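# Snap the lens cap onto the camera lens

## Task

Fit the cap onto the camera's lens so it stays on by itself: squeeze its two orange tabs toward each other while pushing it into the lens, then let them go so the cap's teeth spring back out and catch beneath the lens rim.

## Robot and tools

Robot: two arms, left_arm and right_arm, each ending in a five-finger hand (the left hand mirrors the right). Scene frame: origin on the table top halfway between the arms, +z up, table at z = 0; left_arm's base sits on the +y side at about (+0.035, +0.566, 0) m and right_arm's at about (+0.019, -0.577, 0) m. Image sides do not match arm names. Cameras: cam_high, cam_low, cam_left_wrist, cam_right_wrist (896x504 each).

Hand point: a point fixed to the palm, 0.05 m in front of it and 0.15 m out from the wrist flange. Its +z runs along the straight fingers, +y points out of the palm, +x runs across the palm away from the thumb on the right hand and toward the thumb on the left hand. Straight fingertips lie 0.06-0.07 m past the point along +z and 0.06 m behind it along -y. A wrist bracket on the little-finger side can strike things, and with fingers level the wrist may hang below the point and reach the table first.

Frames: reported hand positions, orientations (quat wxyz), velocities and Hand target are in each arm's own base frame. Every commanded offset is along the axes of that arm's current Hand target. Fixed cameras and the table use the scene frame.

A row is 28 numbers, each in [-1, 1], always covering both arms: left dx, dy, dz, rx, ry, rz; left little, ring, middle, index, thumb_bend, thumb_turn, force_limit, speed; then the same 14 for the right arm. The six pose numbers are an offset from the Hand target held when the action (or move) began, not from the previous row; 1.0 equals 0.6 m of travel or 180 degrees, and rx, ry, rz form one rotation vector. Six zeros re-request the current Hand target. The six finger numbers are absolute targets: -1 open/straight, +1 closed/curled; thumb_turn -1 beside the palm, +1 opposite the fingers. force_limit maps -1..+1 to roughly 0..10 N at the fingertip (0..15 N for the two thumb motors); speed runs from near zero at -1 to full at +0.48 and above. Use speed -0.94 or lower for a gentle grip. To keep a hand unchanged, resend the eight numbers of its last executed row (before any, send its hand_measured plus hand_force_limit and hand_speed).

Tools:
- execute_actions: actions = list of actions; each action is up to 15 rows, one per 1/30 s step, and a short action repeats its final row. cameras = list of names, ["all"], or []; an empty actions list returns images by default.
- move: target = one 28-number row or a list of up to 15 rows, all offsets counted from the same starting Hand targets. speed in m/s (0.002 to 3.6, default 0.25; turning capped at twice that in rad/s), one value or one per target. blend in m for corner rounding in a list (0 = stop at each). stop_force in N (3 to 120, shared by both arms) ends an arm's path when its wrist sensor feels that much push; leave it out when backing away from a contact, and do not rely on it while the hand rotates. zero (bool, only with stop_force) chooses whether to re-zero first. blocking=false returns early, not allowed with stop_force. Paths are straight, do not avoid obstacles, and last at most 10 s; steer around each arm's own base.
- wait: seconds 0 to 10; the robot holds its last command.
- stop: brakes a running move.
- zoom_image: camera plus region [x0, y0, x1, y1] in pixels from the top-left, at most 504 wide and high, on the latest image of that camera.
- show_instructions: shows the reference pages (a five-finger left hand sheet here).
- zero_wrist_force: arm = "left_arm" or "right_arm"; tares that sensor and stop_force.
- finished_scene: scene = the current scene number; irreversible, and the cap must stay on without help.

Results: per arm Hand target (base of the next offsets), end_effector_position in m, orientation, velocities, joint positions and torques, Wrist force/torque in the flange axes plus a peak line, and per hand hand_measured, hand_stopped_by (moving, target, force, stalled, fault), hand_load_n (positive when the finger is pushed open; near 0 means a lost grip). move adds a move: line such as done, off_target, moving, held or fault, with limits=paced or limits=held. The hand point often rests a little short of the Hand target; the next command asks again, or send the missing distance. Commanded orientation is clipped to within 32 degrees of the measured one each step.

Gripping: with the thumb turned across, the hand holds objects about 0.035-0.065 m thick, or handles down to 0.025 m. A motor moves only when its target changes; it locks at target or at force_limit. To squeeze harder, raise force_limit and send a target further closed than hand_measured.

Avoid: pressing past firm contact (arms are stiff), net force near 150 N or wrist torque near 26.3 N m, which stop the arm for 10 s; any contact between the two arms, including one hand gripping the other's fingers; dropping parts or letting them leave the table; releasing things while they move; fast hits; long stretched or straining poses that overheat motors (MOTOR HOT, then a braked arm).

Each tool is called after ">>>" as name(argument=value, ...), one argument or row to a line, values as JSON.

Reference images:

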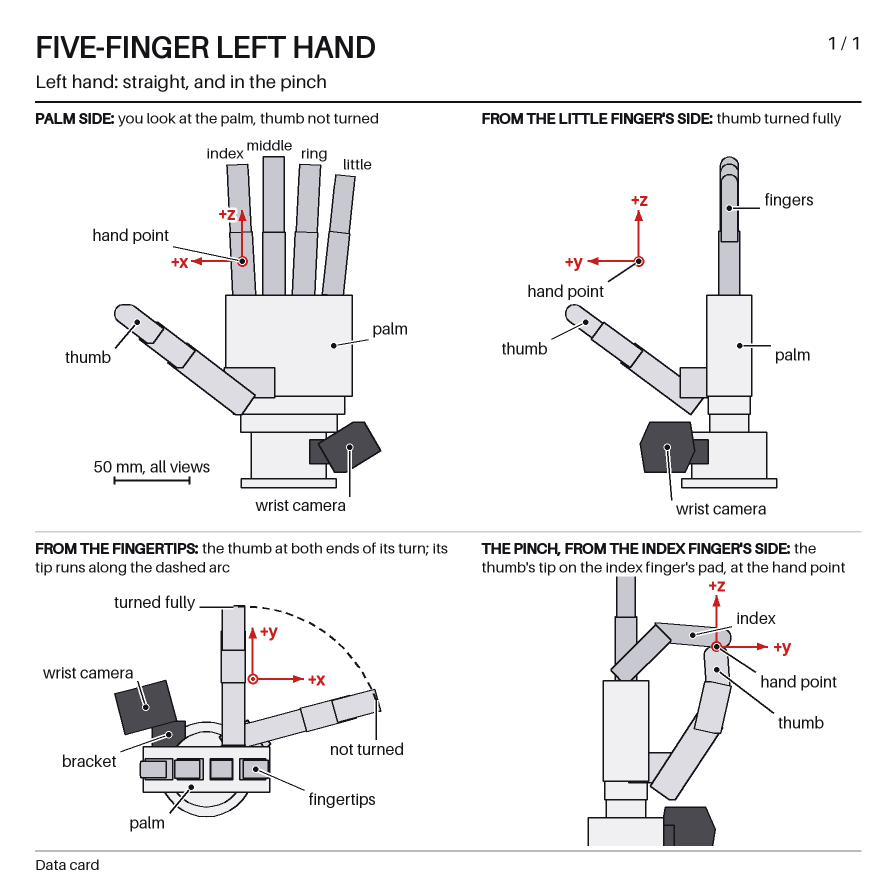

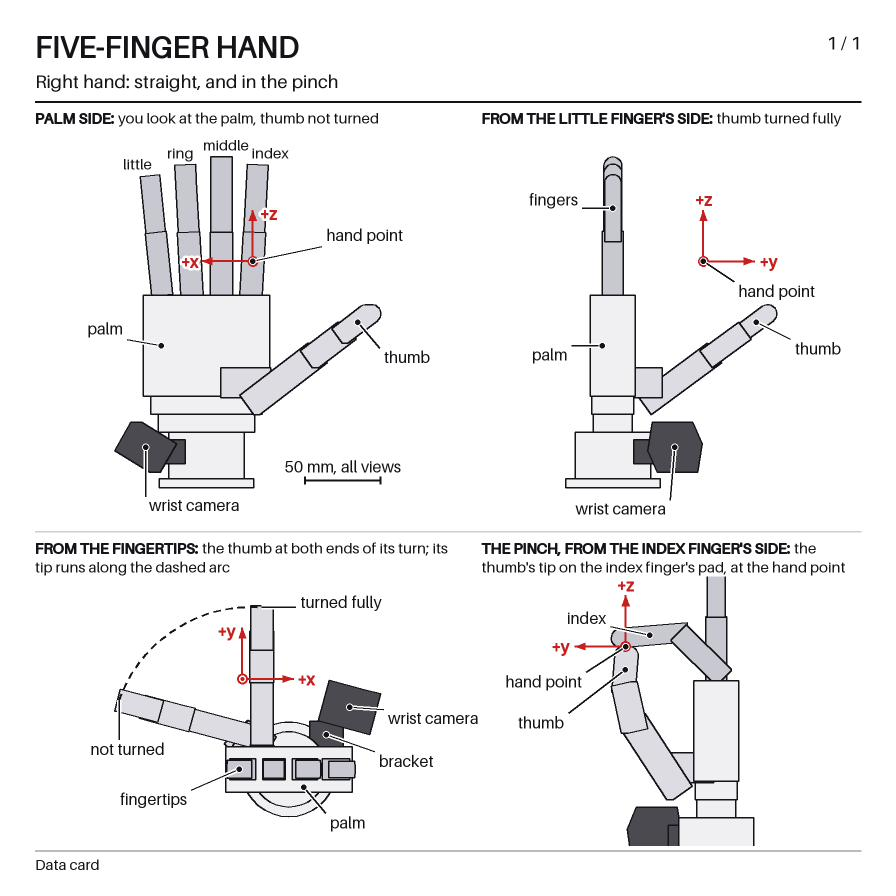

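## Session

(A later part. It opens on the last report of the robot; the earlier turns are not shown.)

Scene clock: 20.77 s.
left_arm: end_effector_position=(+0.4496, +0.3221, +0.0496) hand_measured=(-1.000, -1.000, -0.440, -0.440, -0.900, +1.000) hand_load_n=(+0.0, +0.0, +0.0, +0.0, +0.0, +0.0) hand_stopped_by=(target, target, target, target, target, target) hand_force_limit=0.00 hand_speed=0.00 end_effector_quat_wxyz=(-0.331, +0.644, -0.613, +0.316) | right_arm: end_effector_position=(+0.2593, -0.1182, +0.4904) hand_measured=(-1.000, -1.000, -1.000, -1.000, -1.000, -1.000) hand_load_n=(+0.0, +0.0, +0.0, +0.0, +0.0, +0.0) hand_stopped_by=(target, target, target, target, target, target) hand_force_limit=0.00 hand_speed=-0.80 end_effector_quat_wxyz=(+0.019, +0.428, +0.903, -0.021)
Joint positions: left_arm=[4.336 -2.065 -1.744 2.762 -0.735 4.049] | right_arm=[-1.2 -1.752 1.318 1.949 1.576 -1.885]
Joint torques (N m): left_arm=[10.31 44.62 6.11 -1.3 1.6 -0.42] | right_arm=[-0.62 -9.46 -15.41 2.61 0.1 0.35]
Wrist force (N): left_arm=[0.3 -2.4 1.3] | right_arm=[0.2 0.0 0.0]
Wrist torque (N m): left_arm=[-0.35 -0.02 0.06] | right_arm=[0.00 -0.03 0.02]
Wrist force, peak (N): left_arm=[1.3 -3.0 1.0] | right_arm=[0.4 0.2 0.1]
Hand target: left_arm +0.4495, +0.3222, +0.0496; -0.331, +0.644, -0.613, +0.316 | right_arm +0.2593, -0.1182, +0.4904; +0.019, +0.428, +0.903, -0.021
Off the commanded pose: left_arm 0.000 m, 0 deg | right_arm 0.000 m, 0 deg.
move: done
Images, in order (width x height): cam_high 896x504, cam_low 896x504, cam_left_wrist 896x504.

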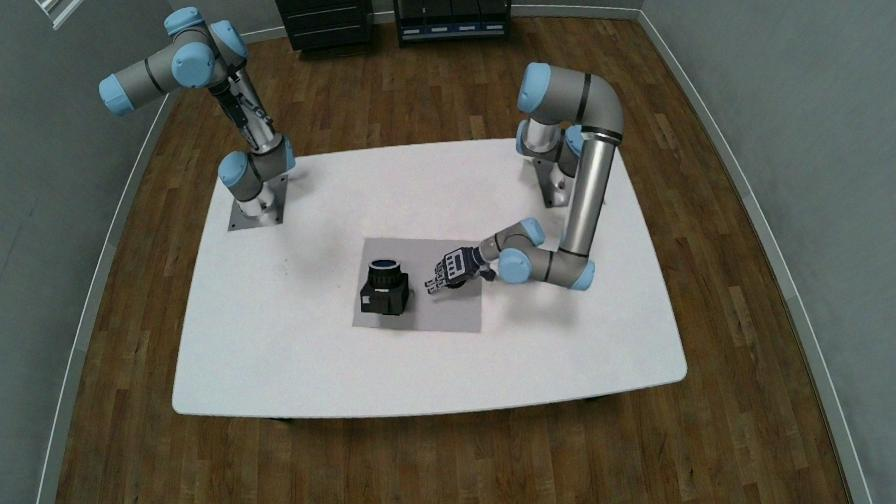

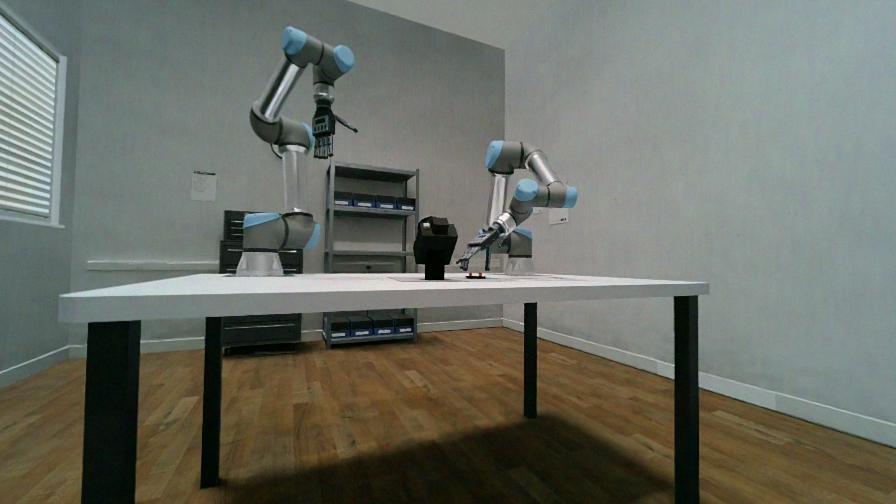

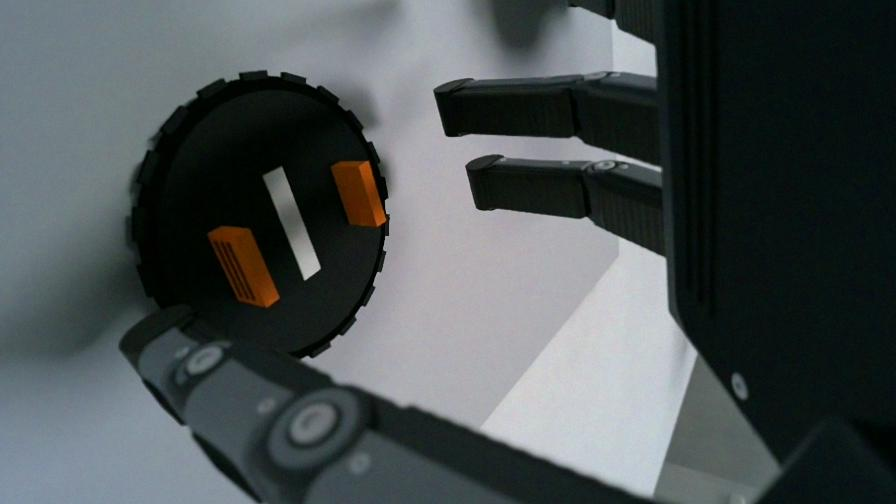

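>>> move(
  target=[
    [0,0.0204,0.0145,0,0,0,-1,-1,-0.44,-0.44,-0.9,1,0,0,0,0,0,0,0,0,-1,-1,-1,-1,-1,-1,0,-0.8],
    [0,0.0204,0.0145,0,0,0,-1,-1,-0.3,-0.3,-0.7,1,0,0,0,0,0,0,0,0,-1,-1,-1,-1,-1,-1,0,-0.8],
  ],
  cameras=["cam_left_wrist", "cam_low", "cam_high"],
  speed=0.05,
)

>>> zoom_image(
  camera="cam_low",
  region=[450, 240, 500, 285],
)

>>> zoom_image(
  camera="cam_left_wrist",
  region=[100, 50, 520, 400],
)

Scene clock: 23.23 s.
left_arm: end_effector_position=(+0.4495, +0.3222, +0.0346) hand_measured=(-1.000, -1.000, -0.300, -0.300, -0.700, +1.000) hand_load_n=(+0.0, -0.5, +0.0, +0.0, +0.0, +0.0) hand_stopped_by=(target, target, target, target, target, target) hand_force_limit=0.00 hand_speed=0.00 end_effector_quat_wxyz=(-0.331, +0.644, -0.613, +0.316) | right_arm: end_effector_position=(+0.2593, -0.1182, +0.4904) hand_measured=(-1.000, -1.000, -1.000, -1.000, -1.000, -1.000) hand_load_n=(+0.0, +0.0, +0.0, +0.0, +0.0, +0.0) hand_stopped_by=(target, target, target, target, target, target) hand_force_limit=0.00 hand_speed=-0.80 end_effector_quat_wxyz=(+0.019, +0.428, +0.903, -0.021)
Joint positions: left_arm=[4.336 -2.088 -1.755 2.796 -0.735 4.049] | right_arm=[-1.2 -1.752 1.318 1.949 1.576 -1.885]
Joint torques (N m): left_arm=[8.31 49.66 20.85 -4.09 1.83 2.55] | right_arm=[-0.07 -9.74 -14.79 2.7 0.13 0.48]
Wrist force (N): left_arm=[0.3 -2.3 1.9] | right_arm=[0.1 -0.1 -0.1]
Wrist torque (N m): left_arm=[-0.36 0.00 0.06] | right_arm=[-0.02 -0.01 0.01]
Wrist force, peak (N): left_arm=[0.6 -2.9 1.1] | right_arm=[0.4 0.3 0.0]
Hand target: left_arm +0.4495, +0.3222, +0.0346; -0.331, +0.644, -0.613, +0.316 | right_arm +0.2593, -0.1182, +0.4904; +0.019, +0.428, +0.903, -0.021
Off the commanded pose: left_arm 0.000 m, 0 deg | right_arm 0.000 m, 0 deg.
move: done
Images, in order (width x height): cam_high 896x504, cam_low 896x504, cam_left_wrist 896x504.

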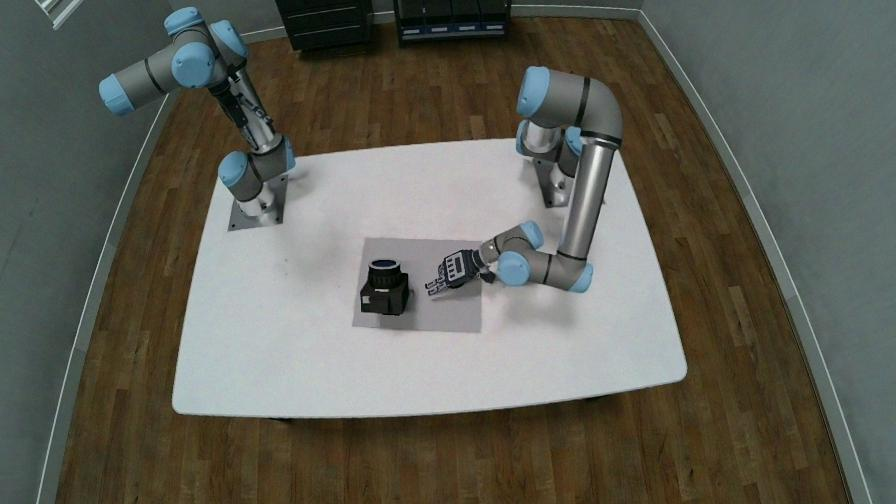

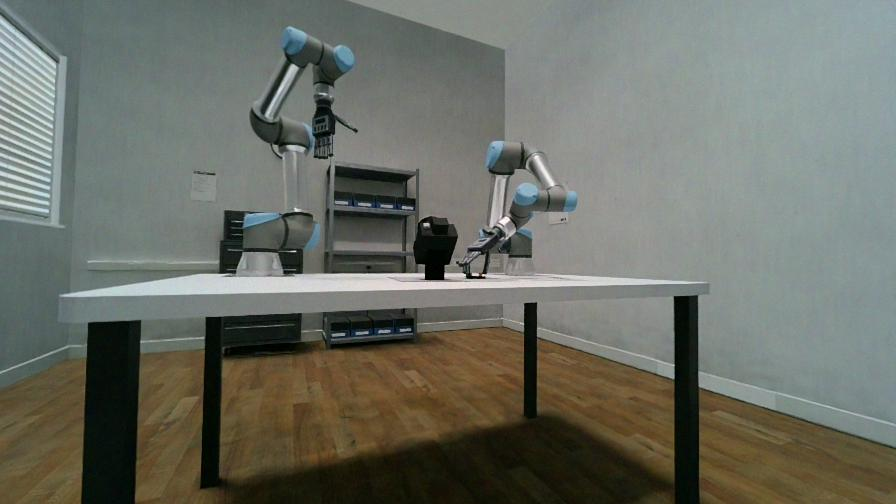

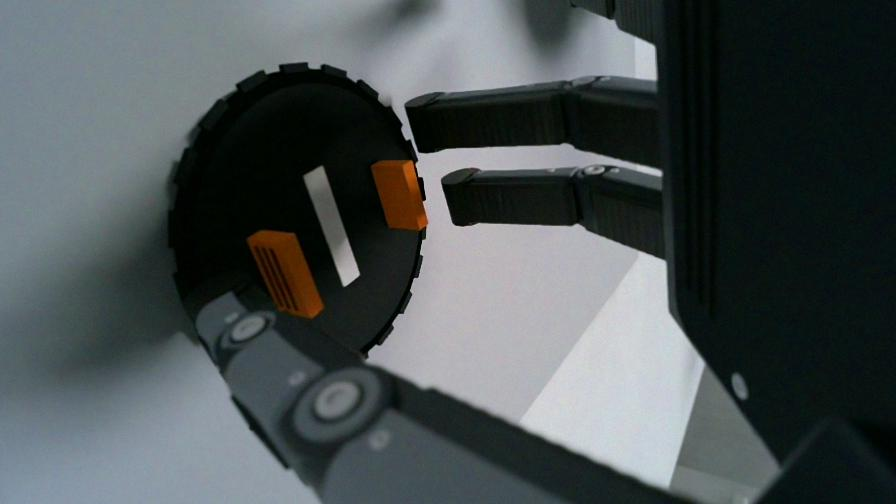

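Scaled by 10.080 from the camera's 896x504 image, which has a finer 1280x720 frame.

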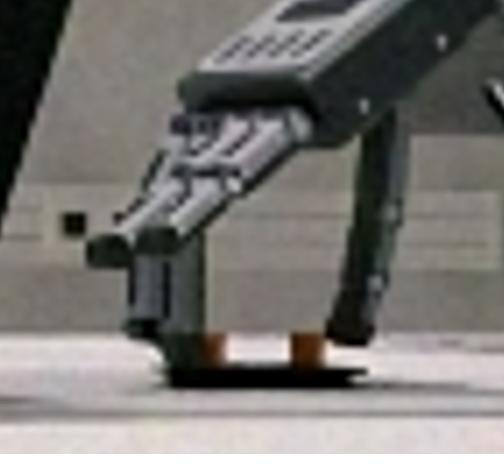

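Scaled by 1.200 from the camera's 896x504 image, which has a finer 1280x720 frame.

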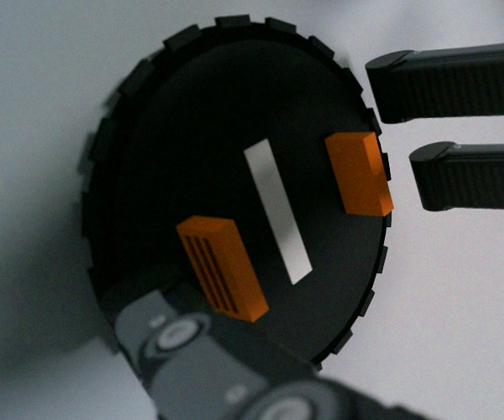

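>>> move(
  target=[
    [0,0,0,0,0,0,-1,-1,-0.44,-0.44,-0.95,1,0,0,0,0,0,0,0,0,-1,-1,-1,-1,-1,-1,0,-0.8],
    [0.0085,0.0075,0.0067,0,0,0,-1,-1,-0.44,-0.44,-0.95,1,0,0,0,0,0,0,0,0,-1,-1,-1,-1,-1,-1,0,-0.8],
  ],
  cameras=["cam_left_wrist", "cam_low"],
  speed=0.05,
)

>>> zoom_image(
  camera="cam_low",
  region=[450, 240, 500, 285],
)

>>> zoom_image(
  camera="cam_left_wrist",
  region=[100, 50, 520, 400],
)

Scene clock: 25.17 s.
left_arm: end_effector_position=(+0.4504, +0.3170, +0.0285) hand_measured=(-1.000, -1.000, -0.440, -0.440, -0.950, +1.000) hand_load_n=(+0.0, +0.0, +0.0, +0.0, +0.0, +0.0) hand_stopped_by=(target, target, target, target, target, target) hand_force_limit=0.00 hand_speed=0.00 end_effector_quat_wxyz=(-0.331, +0.644, -0.613, +0.316) | right_arm: end_effector_position=(+0.2593, -0.1182, +0.4904) hand_measured=(-1.000, -1.000, -1.000, -1.000, -1.000, -1.000) hand_load_n=(+0.0, +0.0, +0.0, +0.0, -0.5, +0.0) hand_stopped_by=(target, target, target, target, target, target) hand_force_limit=0.00 hand_speed=-0.80 end_effector_quat_wxyz=(+0.019, +0.428, +0.903, -0.021)
Joint positions: left_arm=[4.33 -2.09 -1.771 2.82 -0.738 4.041] | right_arm=[-1.2 -1.752 1.318 1.949 1.576 -1.885]
Joint torques (N m): left_arm=[2.32 27.44 19.3 -3.77 0.58 -0.38] | right_arm=[-0.14 -9.39 -16.71 2.83 0.26 0.43]
Wrist force (N): left_arm=[0.5 -2.4 1.9] | right_arm=[0.2 0.1 0.0]
Wrist torque (N m): left_arm=[-0.36 -0.03 0.15] | right_arm=[0.01 -0.02 0.02]
Wrist force, peak (N): left_arm=[0.1 -2.5 1.9] | right_arm=[0.4 0.1 0.3]
Hand target: left_arm +0.4504, +0.3171, +0.0286; -0.331, +0.644, -0.613, +0.316 | right_arm +0.2593, -0.1182, +0.4904; +0.019, +0.428, +0.903, -0.021
Off the commanded pose: left_arm 0.000 m, 0 deg | right_arm 0.000 m, 0 deg.
move: done
Images, in order (width x height): cam_low 896x504, cam_left_wrist 896x504.

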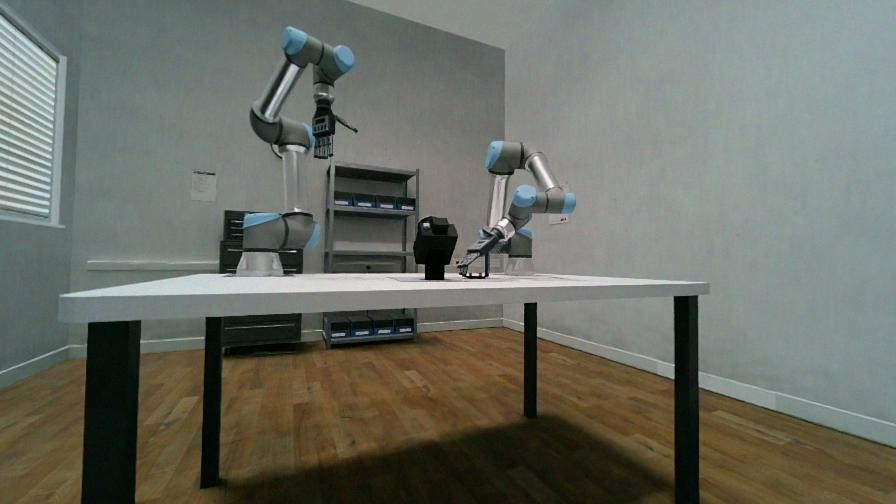

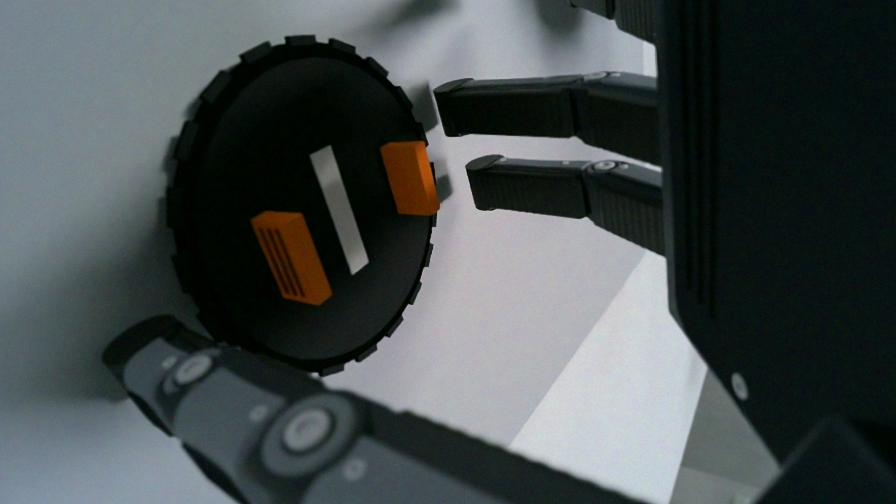

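Scaled by 10.080 from the camera's 896x504 image, which has a finer 1280x720 frame.

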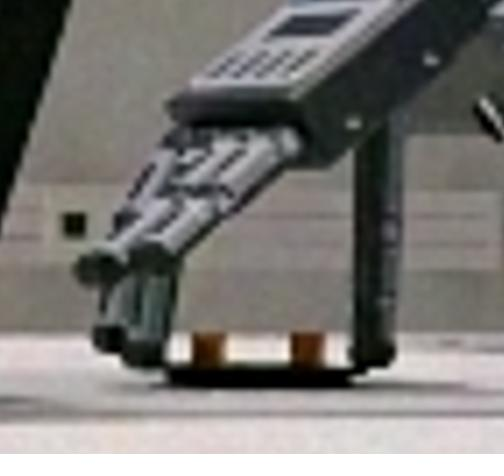

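Scaled by 1.200 from the camera's 896x504 image, which has a finer 1280x720 frame.

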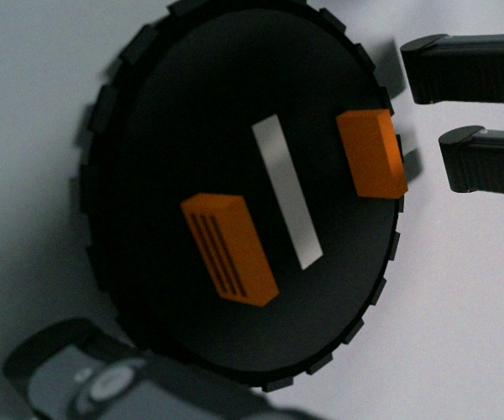

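>>> move(
  target=[0.0042,0.0042,0.0027,0.0031,-0.0031,0.0522,-1,-1,-0.44,-0.44,-0.95,1,0,0,0,0,0,0,0,0,-1,-1,-1,-1,-1,-1,0,-0.8],
  cameras=["cam_left_wrist", "cam_low"],
  speed=0.05,
)

>>> zoom_image(
  camera="cam_low",
  region=[450, 240, 500, 285],
)

>>> zoom_image(
  camera="cam_left_wrist",
  region=[100, 50, 520, 400],
)

Scene clock: 27.70 s.
left_arm: end_effector_position=(+0.4504, +0.3146, +0.0256) hand_measured=(-1.000, -1.000, -0.440, -0.440, -0.950, +1.000) hand_load_n=(+0.0, -0.5, +0.0, +0.0, +0.0, +0.0) hand_stopped_by=(target, target, target, target, target, target) hand_force_limit=0.00 hand_speed=0.00 end_effector_quat_wxyz=(+0.362, -0.592, +0.660, -0.288) end_effector_velocity=(+0.000, +0.000, +0.000) end_effector_angular_velocity=(-0.005, -0.001, +0.005) | right_arm: end_effector_position=(+0.2593, -0.1182, +0.4904) hand_measured=(-1.000, -1.000, -1.000, -1.000, -1.000, -1.000) hand_load_n=(+0.0, +0.0, +0.0, +0.0, +0.0, +0.0) hand_stopped_by=(target, target, target, target, target, target) hand_force_limit=0.00 hand_speed=-0.80 end_effector_quat_wxyz=(+0.019, +0.428, +0.903, -0.021)
Joint positions: left_arm=[4.314 -2.063 -1.81 2.867 -0.744 4.171] | right_arm=[-1.2 -1.752 1.318 1.949 1.576 -1.885]
Joint velocities: left_arm=[0 0 0.001 0.001 0 -0.008] | right_arm=[within noise]
Joint torques (N m): left_arm=[-0.99 34.1 19.66 -2.53 0.07 -2.66] | right_arm=[-0.55 -9.69 -16.42 2.68 0.1 0.46]
Wrist force (N): left_arm=[0.4 -2.8 1.4] | right_arm=[0.3 0.1 0.1]
Wrist torque (N m): left_arm=[-0.41 -0.02 0.09] | right_arm=[0.00 -0.04 0.03]
Wrist force, peak (N): left_arm=[0.9 -2.6 1.9] | right_arm=[0.5 0.1 0.0]
Hand target: left_arm +0.4504, +0.3146, +0.0256; +0.362, -0.592, +0.660, -0.288 | right_arm +0.2593, -0.1182, +0.4904; +0.019, +0.428, +0.903, -0.021
Off the commanded pose: left_arm 0.000 m, 0 deg | right_arm 0.000 m, 0 deg.
move: done
Images, in order (width x height): cam_low 896x504, cam_left_wrist 896x504.

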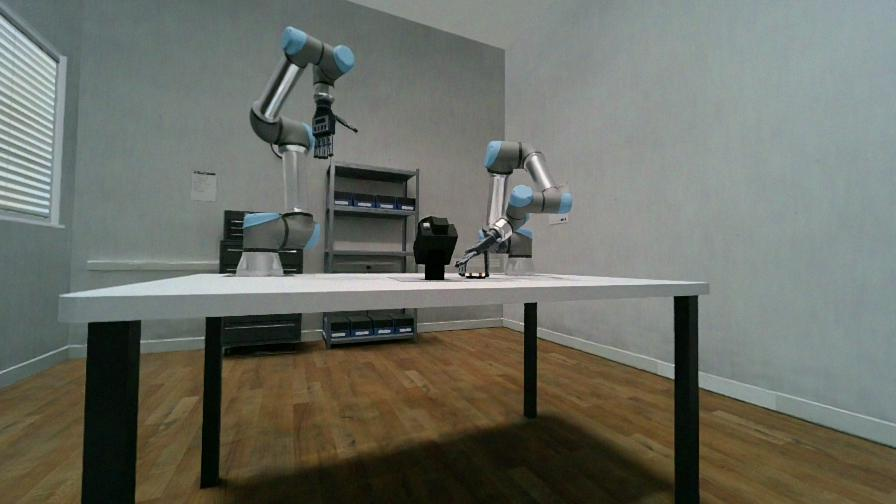

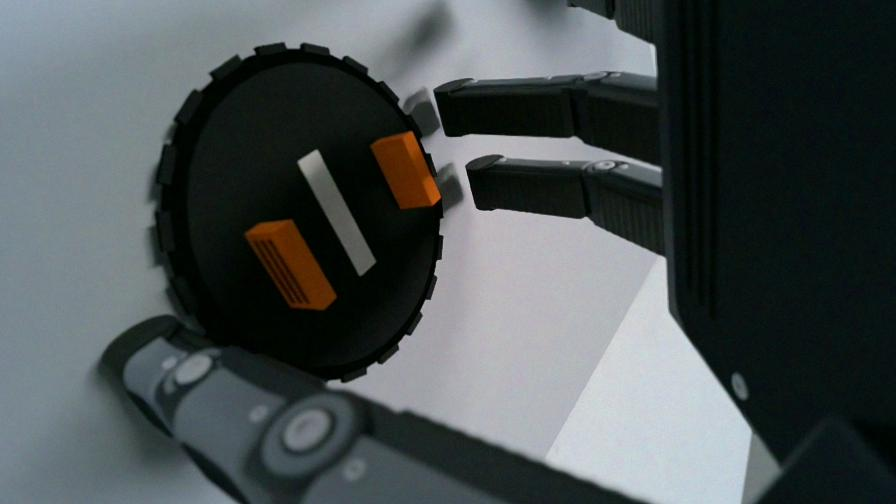

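Scaled by 10.080 from the camera's 896x504 image, which has a finer 1280x720 frame.

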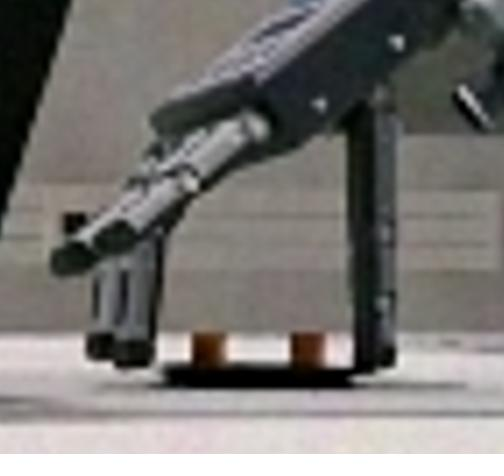

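Scaled by 1.200 from the camera's 896x504 image, which has a finer 1280x720 frame.

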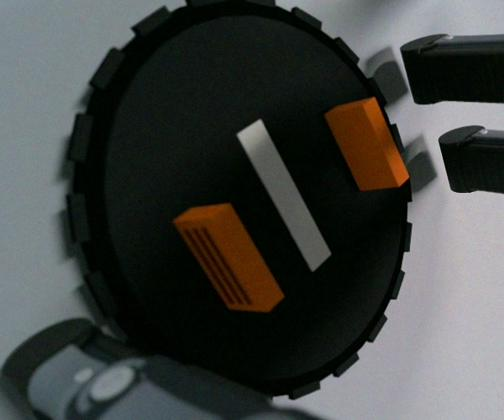

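>>> move(
  target=[0,0,0,0,0,0,-1,-1,0.1,0.1,-0.3,1,-0.75,-0.9,0,0,0,0,0,0,-1,-1,-1,-1,-1,-1,0,-0.8],
  cameras=["cam_left_wrist", "cam_low"],
  speed=0.05,
)

>>> zoom_image(
  camera="cam_low",
  region=[450, 240, 500, 285],
)

>>> zoom_image(
  camera="cam_left_wrist",
  region=[100, 50, 520, 400],
)

Scene clock: 29.03 s.
left_arm: end_effector_position=(+0.4504, +0.3146, +0.0256) hand_measured=(-1.000, -1.000, -0.302, -0.246, -0.880, +1.000) hand_load_n=(+0.0, +0.0, +1.5, +2.0, +3.0, +0.0) hand_stopped_by=(target, target, force, force, force, target) hand_force_limit=-0.75 hand_speed=-0.90 end_effector_quat_wxyz=(+0.362, -0.592, +0.660, -0.288) | right_arm: end_effector_position=(+0.2593, -0.1182, +0.4904) hand_measured=(-1.000, -1.000, -1.000, -1.000, -1.000, -1.000) hand_load_n=(+0.0, +0.0, +0.0, +0.0, +0.0, +0.0) hand_stopped_by=(target, target, target, target, target, target) hand_force_limit=0.00 hand_speed=-0.80 end_effector_quat_wxyz=(+0.019, +0.428, +0.903, -0.021)
Joint positions: left_arm=[4.314 -2.063 -1.81 2.867 -0.744 4.17] | right_arm=[-1.2 -1.752 1.318 1.949 1.576 -1.885]
Joint torques (N m): left_arm=[7.96 23.31 19.55 -3.9 1.76 -2.77] | right_arm=[0.11 -8.75 -15.74 2.75 0.13 0.49]
Wrist force (N): left_arm=[0.3 -4.3 1.1] | right_arm=[0.1 0.0 0.0]
Wrist torque (N m): left_arm=[-0.40 -0.02 0.13] | right_arm=[0.00 -0.01 0.02]
Wrist force, peak (N): left_arm=[0.1 -4.2 1.5] | right_arm=[0.4 0.1 0.2]
Hand target: left_arm +0.4504, +0.3146, +0.0256; +0.362, -0.592, +0.660, -0.288 | right_arm +0.2593, -0.1182, +0.4904; +0.019, +0.428, +0.903, -0.021
Off the commanded pose: left_arm 0.000 m, 0 deg | right_arm 0.000 m, 0 deg.
move: done
Images, in order (width x height): cam_low 896x504, cam_left_wrist 896x504.

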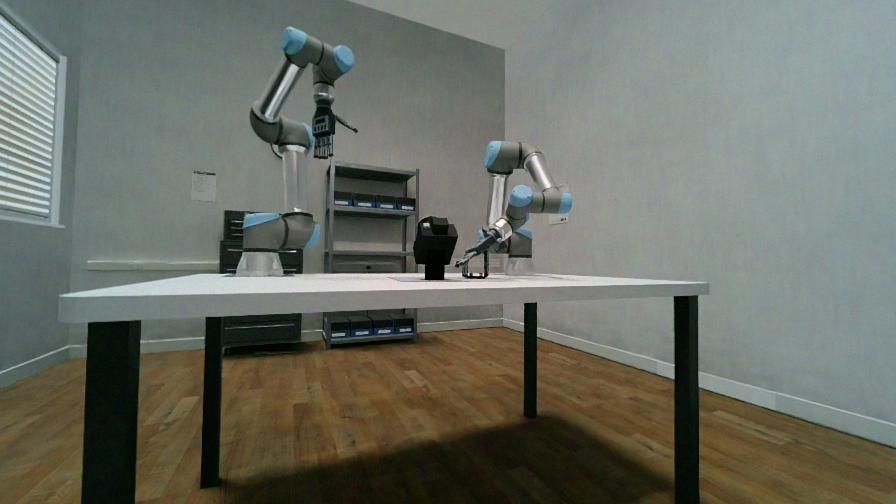

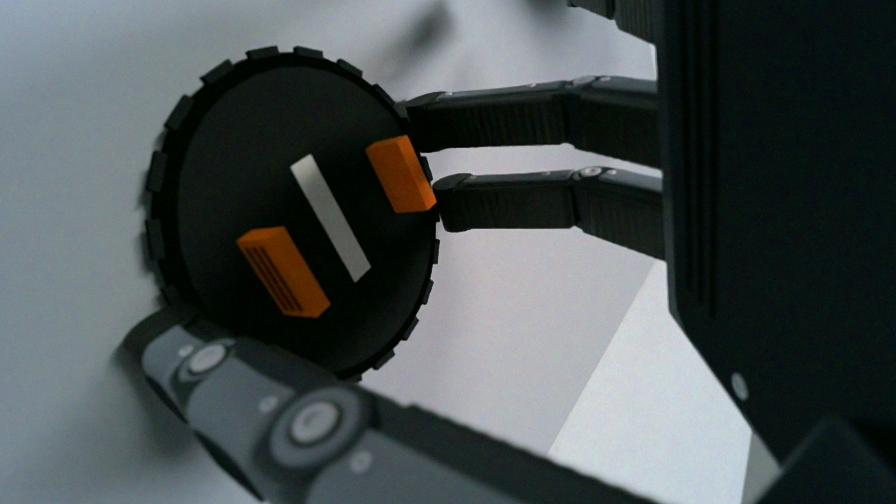

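Scaled by 10.080 from the camera's 896x504 image, which has a finer 1280x720 frame.

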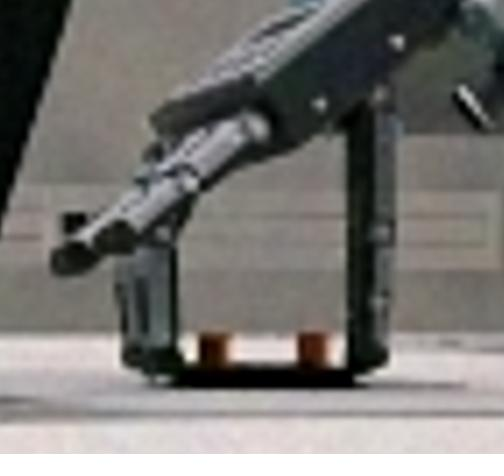

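Scaled by 1.200 from the camera's 896x504 image, which has a finer 1280x720 frame.

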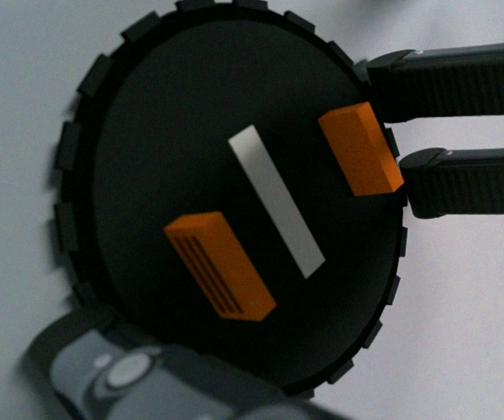

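>>> move(
  target=[
    [0,0,0,0,0,0,-1,-1,-0.44,-0.44,-0.95,1,-0.75,-0.7,0,0,0,0,0,0,-1,-1,-1,-1,-1,-1,0,-0.8],
    [-0.0011,-0.0067,-0.0048,0.022,-0.0027,-0.0015,-1,-1,-0.44,-0.44,-0.95,1,-0.75,-0.7,0,0,0,0,0,0,-1,-1,-1,-1,-1,-1,0,-0.8],
    [-0.0011,-0.0067,-0.0048,0.022,-0.0027,-0.0015,-1,-1,-0.26,-0.26,-0.75,1,-0.75,-0.7,0,0,0,0,0,0,-1,-1,-1,-1,-1,-1,0,-0.8],
  ],
  cameras=["cam_left_wrist", "cam_low"],
  speed=0.05,
)

>>> zoom_image(
  camera="cam_low",
  region=[450, 240, 500, 285],
)

>>> zoom_image(
  camera="cam_left_wrist",
  region=[100, 50, 520, 400],
)

Scene clock: 31.83 s.
left_arm: end_effector_position=(+0.4504, +0.3146, +0.0306) hand_measured=(-1.000, -1.000, -0.260, -0.260, -0.750, +1.000) hand_load_n=(+0.0, +0.0, +0.0, +0.0, +0.0, +0.0) hand_stopped_by=(target, target, target, target, target, target) hand_force_limit=-0.75 hand_speed=-0.70 end_effector_quat_wxyz=(+0.384, -0.582, +0.647, -0.309) | right_arm: end_effector_position=(+0.2593, -0.1182, +0.4904) hand_measured=(-1.000, -1.000, -1.000, -1.000, -1.000, -1.000) hand_load_n=(+0.0, +0.0, +0.0, +0.0, +0.0, +0.0) hand_stopped_by=(target, target, target, target, target, target) hand_force_limit=0.00 hand_speed=-0.80 end_effector_quat_wxyz=(+0.019, +0.428, +0.903, -0.021)
Joint positions: left_arm=[4.345 -2.051 -1.846 2.927 -0.673 4.154] | right_arm=[-1.2 -1.752 1.318 1.949 1.576 -1.885]
Joint torques (N m): left_arm=[-10.36 22.41 20.04 -3.83 1.88 2.47] | right_arm=[-0.81 -10.42 -15.44 2.95 0.22 0.51]
Wrist force (N): left_arm=[0.5 -3.0 1.4] | right_arm=[0.2 0.0 -0.2]
Wrist torque (N m): left_arm=[-0.44 -0.03 0.18] | right_arm=[0.02 -0.02 0.02]
Wrist force, peak (N): left_arm=[0.3 -4.5 1.2] | right_arm=[0.5 -0.1 0.1]
Hand target: left_arm +0.4504, +0.3146, +0.0306; +0.384, -0.582, +0.647, -0.309 | right_arm +0.2593, -0.1182, +0.4904; +0.019, +0.428, +0.903, -0.021
Off the commanded pose: left_arm 0.000 m, 0 deg | right_arm 0.000 m, 0 deg.
move: done
Images, in order (width x height): cam_low 896x504, cam_left_wrist 896x504.

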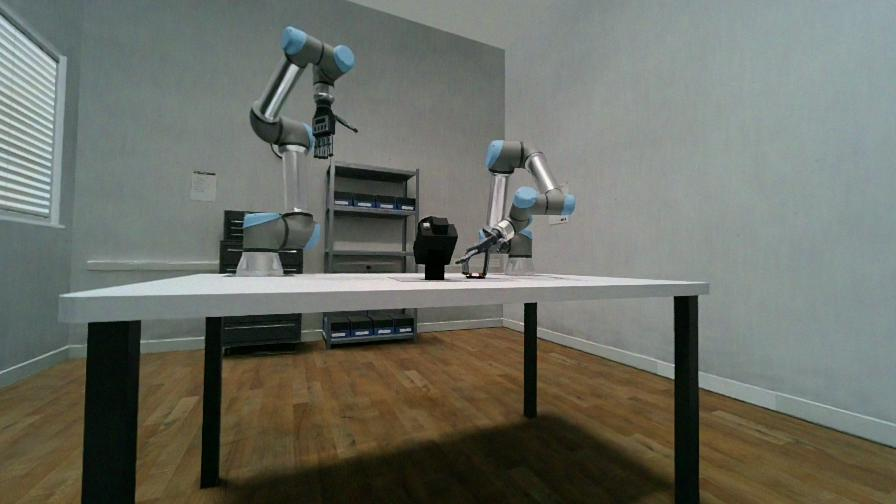

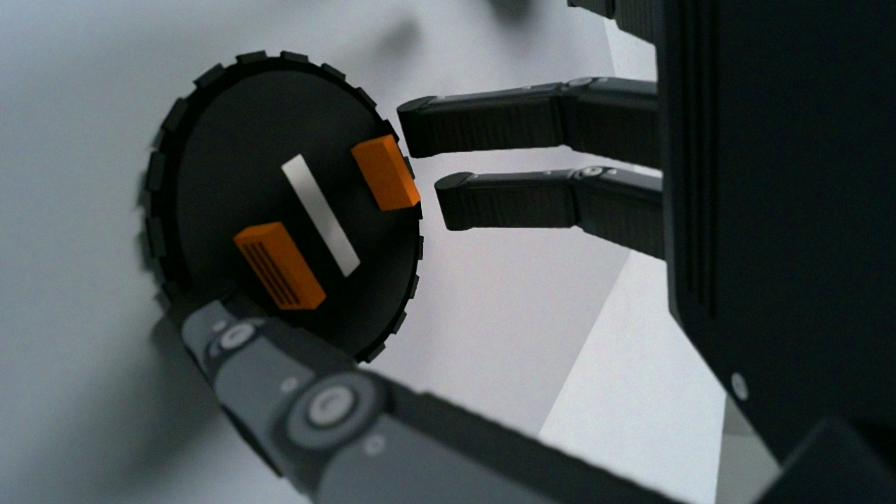

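Scaled by 10.080 from the camera's 896x504 image, which has a finer 1280x720 frame.

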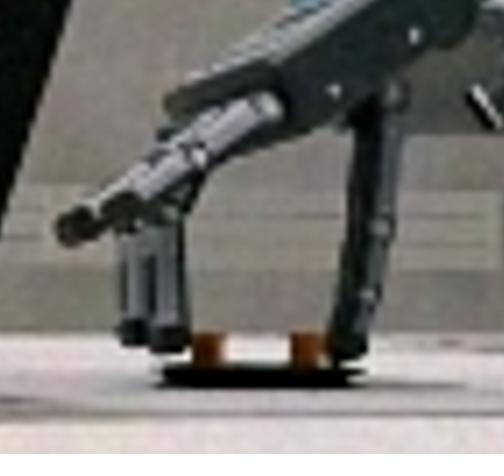

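Scaled by 1.200 from the camera's 896x504 image, which has a finer 1280x720 frame.

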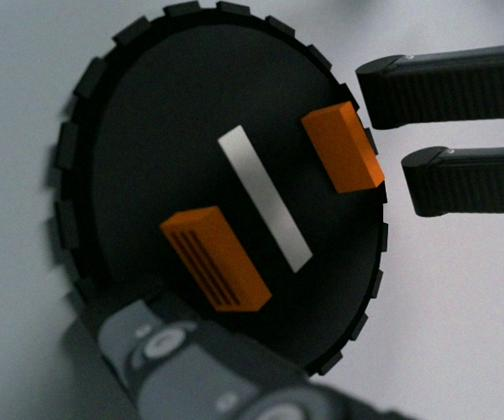

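>>> move(
  target=[
    [0,0,0,0,0,0,-1,-1,-0.36,-0.36,-0.86,1,-0.75,-0.7,0,0,0,0,0,0,-1,-1,-1,-1,-1,-1,0,-0.8],
    [0.001,0.0059,0.0036,-0.0083,0.001,0.0005,-1,-1,-0.36,-0.36,-0.86,1,-0.75,-0.7,0,0,0,0,0,0,-1,-1,-1,-1,-1,-1,0,-0.8],
    [0.001,0.0059,0.0036,-0.0083,0.001,0.0005,-1,-1,0,0,-0.4,1,-0.75,-0.9,0,0,0,0,0,0,-1,-1,-1,-1,-1,-1,0,-0.8],
  ],
  cameras=["cam_left_wrist", "cam_low"],
  speed=0.05,
)

>>> zoom_image(
  camera="cam_low",
  region=[450, 240, 500, 285],
)

>>> zoom_image(
  camera="cam_left_wrist",
  region=[100, 50, 520, 400],
)

Scene clock: 34.57 s.
left_arm: end_effector_position=(+0.4504, +0.3145, +0.0264) hand_measured=(-1.000, -1.000, -0.306, -0.194, -0.834, +1.000) hand_load_n=(+0.0, +0.0, +1.5, +2.5, +2.5, +0.0) hand_stopped_by=(target, target, force, force, force, target) hand_force_limit=-0.75 hand_speed=-0.90 end_effector_quat_wxyz=(+0.376, -0.586, +0.652, -0.301) | right_arm: end_effector_position=(+0.2593, -0.1182, +0.4904) hand_measured=(-1.000, -1.000, -1.000, -1.000, -1.000, -1.000) hand_load_n=(+0.0, +0.0, +0.0, +0.0, +0.0, +0.0) hand_stopped_by=(target, target, target, target, target, target) hand_force_limit=0.00 hand_speed=-0.80 end_effector_quat_wxyz=(+0.019, +0.428, +0.903, -0.021)
Joint positions: left_arm=[4.334 -2.059 -1.834 2.909 -0.7 4.161] | right_arm=[-1.2 -1.752 1.318 1.949 1.576 -1.885]
Joint torques (N m): left_arm=[10.77 46.02 3.64 1.51 0.77 -2.61] | right_arm=[-0.53 -9.93 -16.73 2.87 0.22 0.4]
Wrist force (N): left_arm=[-0.2 -6.2 0.5] | right_arm=[0.3 0.1 0.0]
Wrist torque (N m): left_arm=[-0.43 0.01 0.11] | right_arm=[0.02 -0.04 0.03]
Wrist force, peak (N): left_arm=[-0.4 -6.3 1.0] | right_arm=[0.5 -0.1 0.0]
Hand target: left_arm +0.4504, +0.3145, +0.0264; +0.376, -0.586, +0.652, -0.301 | right_arm +0.2593, -0.1182, +0.4904; +0.019, +0.428, +0.903, -0.021
Off the commanded pose: left_arm 0.000 m, 0 deg | right_arm 0.000 m, 0 deg.
move: done
Images, in order (width x height): cam_low 896x504, cam_left_wrist 896x504.

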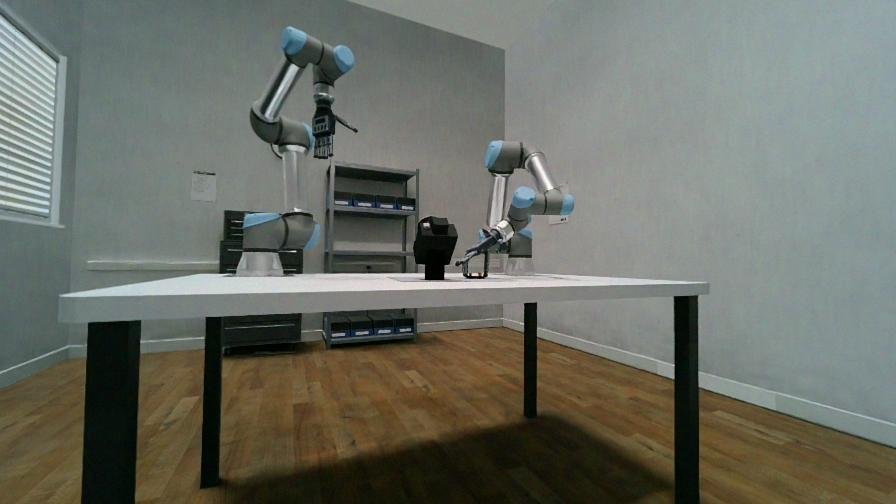

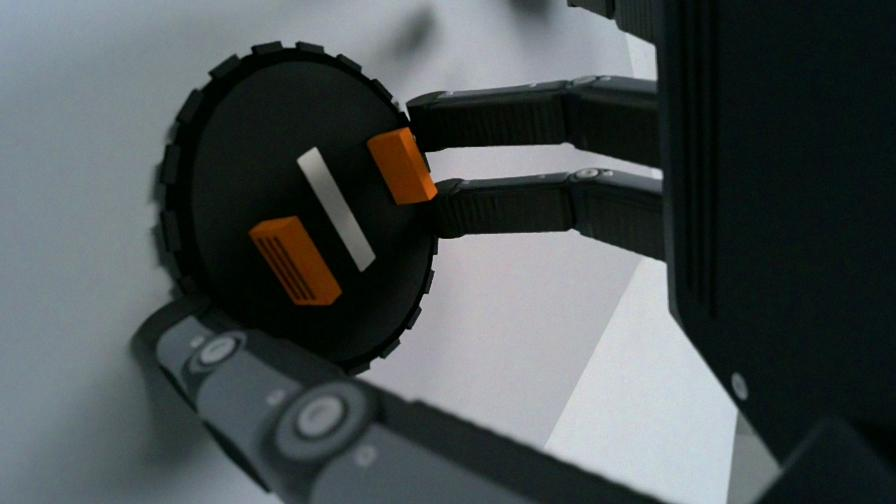

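Scaled by 10.080 from the camera's 896x504 image, which has a finer 1280x720 frame.

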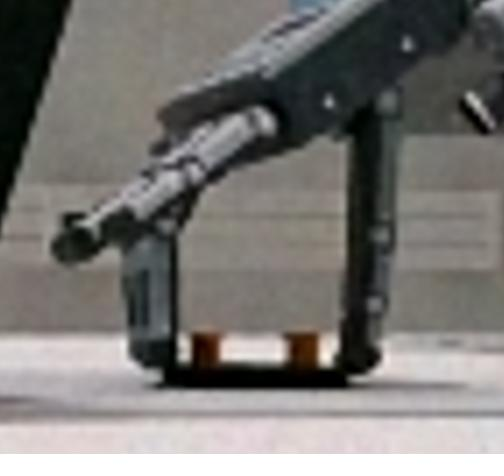

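Scaled by 1.200 from the camera's 896x504 image, which has a finer 1280x720 frame.

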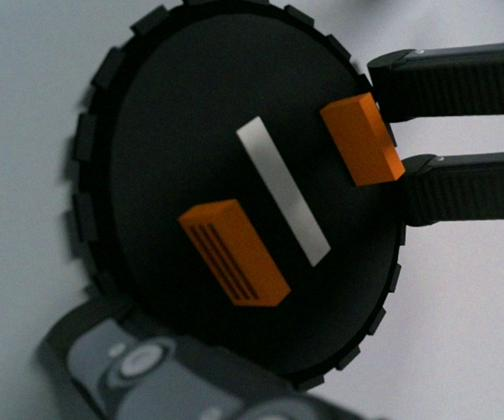

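>>> move(
  target=[
    [0,0,0,0,0,0,-1,-1,-0.36,-0.36,-0.88,1,-0.75,-0.7,0,0,0,0,0,0,-1,-1,-1,-1,-1,-1,0,-0.8],
    [-0.0014,-0.0083,-0.0054,0,0,0,-1,-1,-0.36,-0.36,-0.88,1,-0.75,-0.7,0,0,0,0,0,0,-1,-1,-1,-1,-1,-1,0,-0.8],
    [-0.0014,-0.0083,-0.0054,0,0,0,-1,-1,-0.32,-0.32,-0.79,1,-0.75,-0.7,0,0,0,0,0,0,-1,-1,-1,-1,-1,-1,0,-0.8],
    [-0.0006,-0.0035,-0.0022,0,0,0,-1,-1,-0.32,-0.32,-0.79,1,-0.75,-0.7,0,0,0,0,0,0,-1,-1,-1,-1,-1,-1,0,-0.8],
  ],
  cameras=["cam_left_wrist", "cam_low"],
  speed=0.05,
)

>>> zoom_image(
  camera="cam_low",
  region=[450, 240, 500, 285],
)

>>> zoom_image(
  camera="cam_left_wrist",
  region=[100, 50, 520, 400],
)

Scene clock: 37.30 s.
left_arm: end_effector_position=(+0.4504, +0.3146, +0.0289) hand_measured=(-1.000, -1.000, -0.320, -0.320, -0.790, +1.000) hand_load_n=(+0.0, +0.0, +0.0, +0.0, +0.0, +0.0) hand_stopped_by=(target, target, target, target, target, target) hand_force_limit=-0.75 hand_speed=-0.70 end_effector_quat_wxyz=(+0.376, -0.586, +0.652, -0.301) | right_arm: end_effector_position=(+0.2593, -0.1182, +0.4904) hand_measured=(-1.000, -1.000, -1.000, -1.000, -1.000, -1.000) hand_load_n=(+0.0, +0.0, +0.0, +0.5, +0.0, +0.0) hand_stopped_by=(target, target, target, target, target, target) hand_force_limit=0.00 hand_speed=-0.80 end_effector_quat_wxyz=(+0.019, +0.428, +0.903, -0.021)
Joint positions: left_arm=[4.334 -2.055 -1.833 2.903 -0.7 4.161] | right_arm=[-1.2 -1.752 1.318 1.949 1.576 -1.885]
Joint torques (N m): left_arm=[-7.51 33.35 7.18 -0.63 -0.32 -2.62] | right_arm=[0.23 -9.58 -15.75 2.9 0.13 0.48]
Wrist force (N): left_arm=[0.2 -2.7 1.4] | right_arm=[0.1 -0.1 0.0]
Wrist torque (N m): left_arm=[-0.40 0.00 0.08] | right_arm=[-0.02 -0.02 0.01]
Wrist force, peak (N): left_arm=[-0.2 -6.2 0.8] | right_arm=[0.4 0.2 -0.1]
Hand target: left_arm +0.4504, +0.3146, +0.0289; +0.376, -0.586, +0.652, -0.301 | right_arm +0.2593, -0.1182, +0.4904; +0.019, +0.428, +0.903, -0.021
Off the commanded pose: left_arm 0.000 m, 0 deg | right_arm 0.000 m, 0 deg.
move: done
Images, in order (width x height): cam_low 896x504, cam_left_wrist 896x504.

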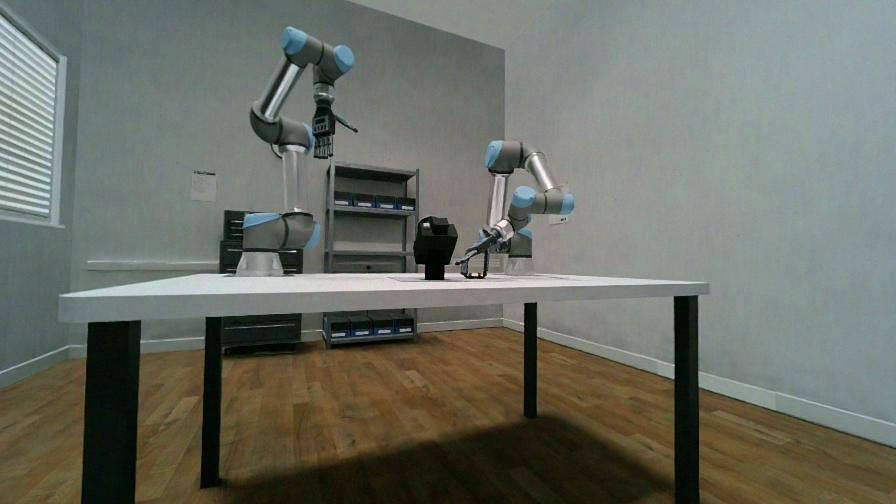

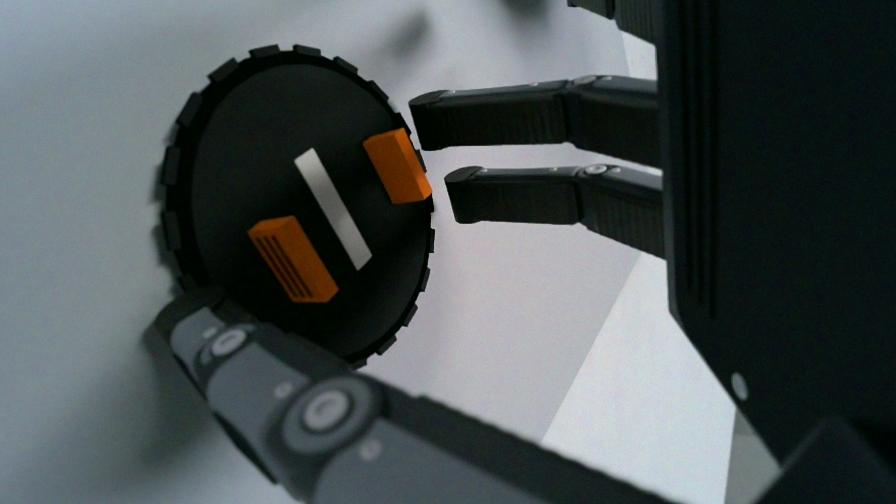

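Scaled by 10.080 from the camera's 896x504 image, which has a finer 1280x720 frame.

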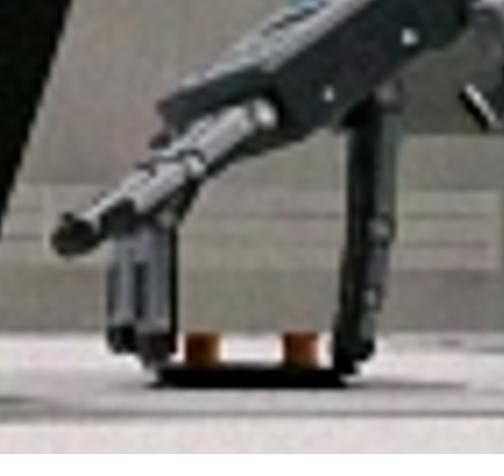

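Scaled by 1.200 from the camera's 896x504 image, which has a finer 1280x720 frame.

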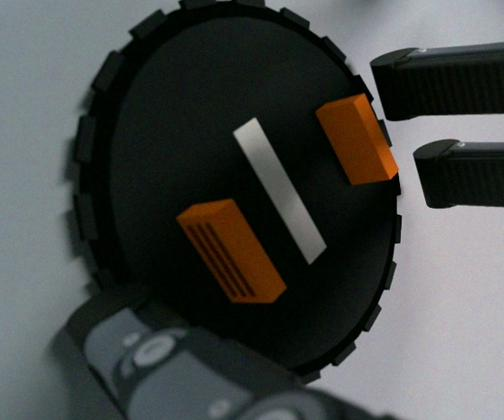

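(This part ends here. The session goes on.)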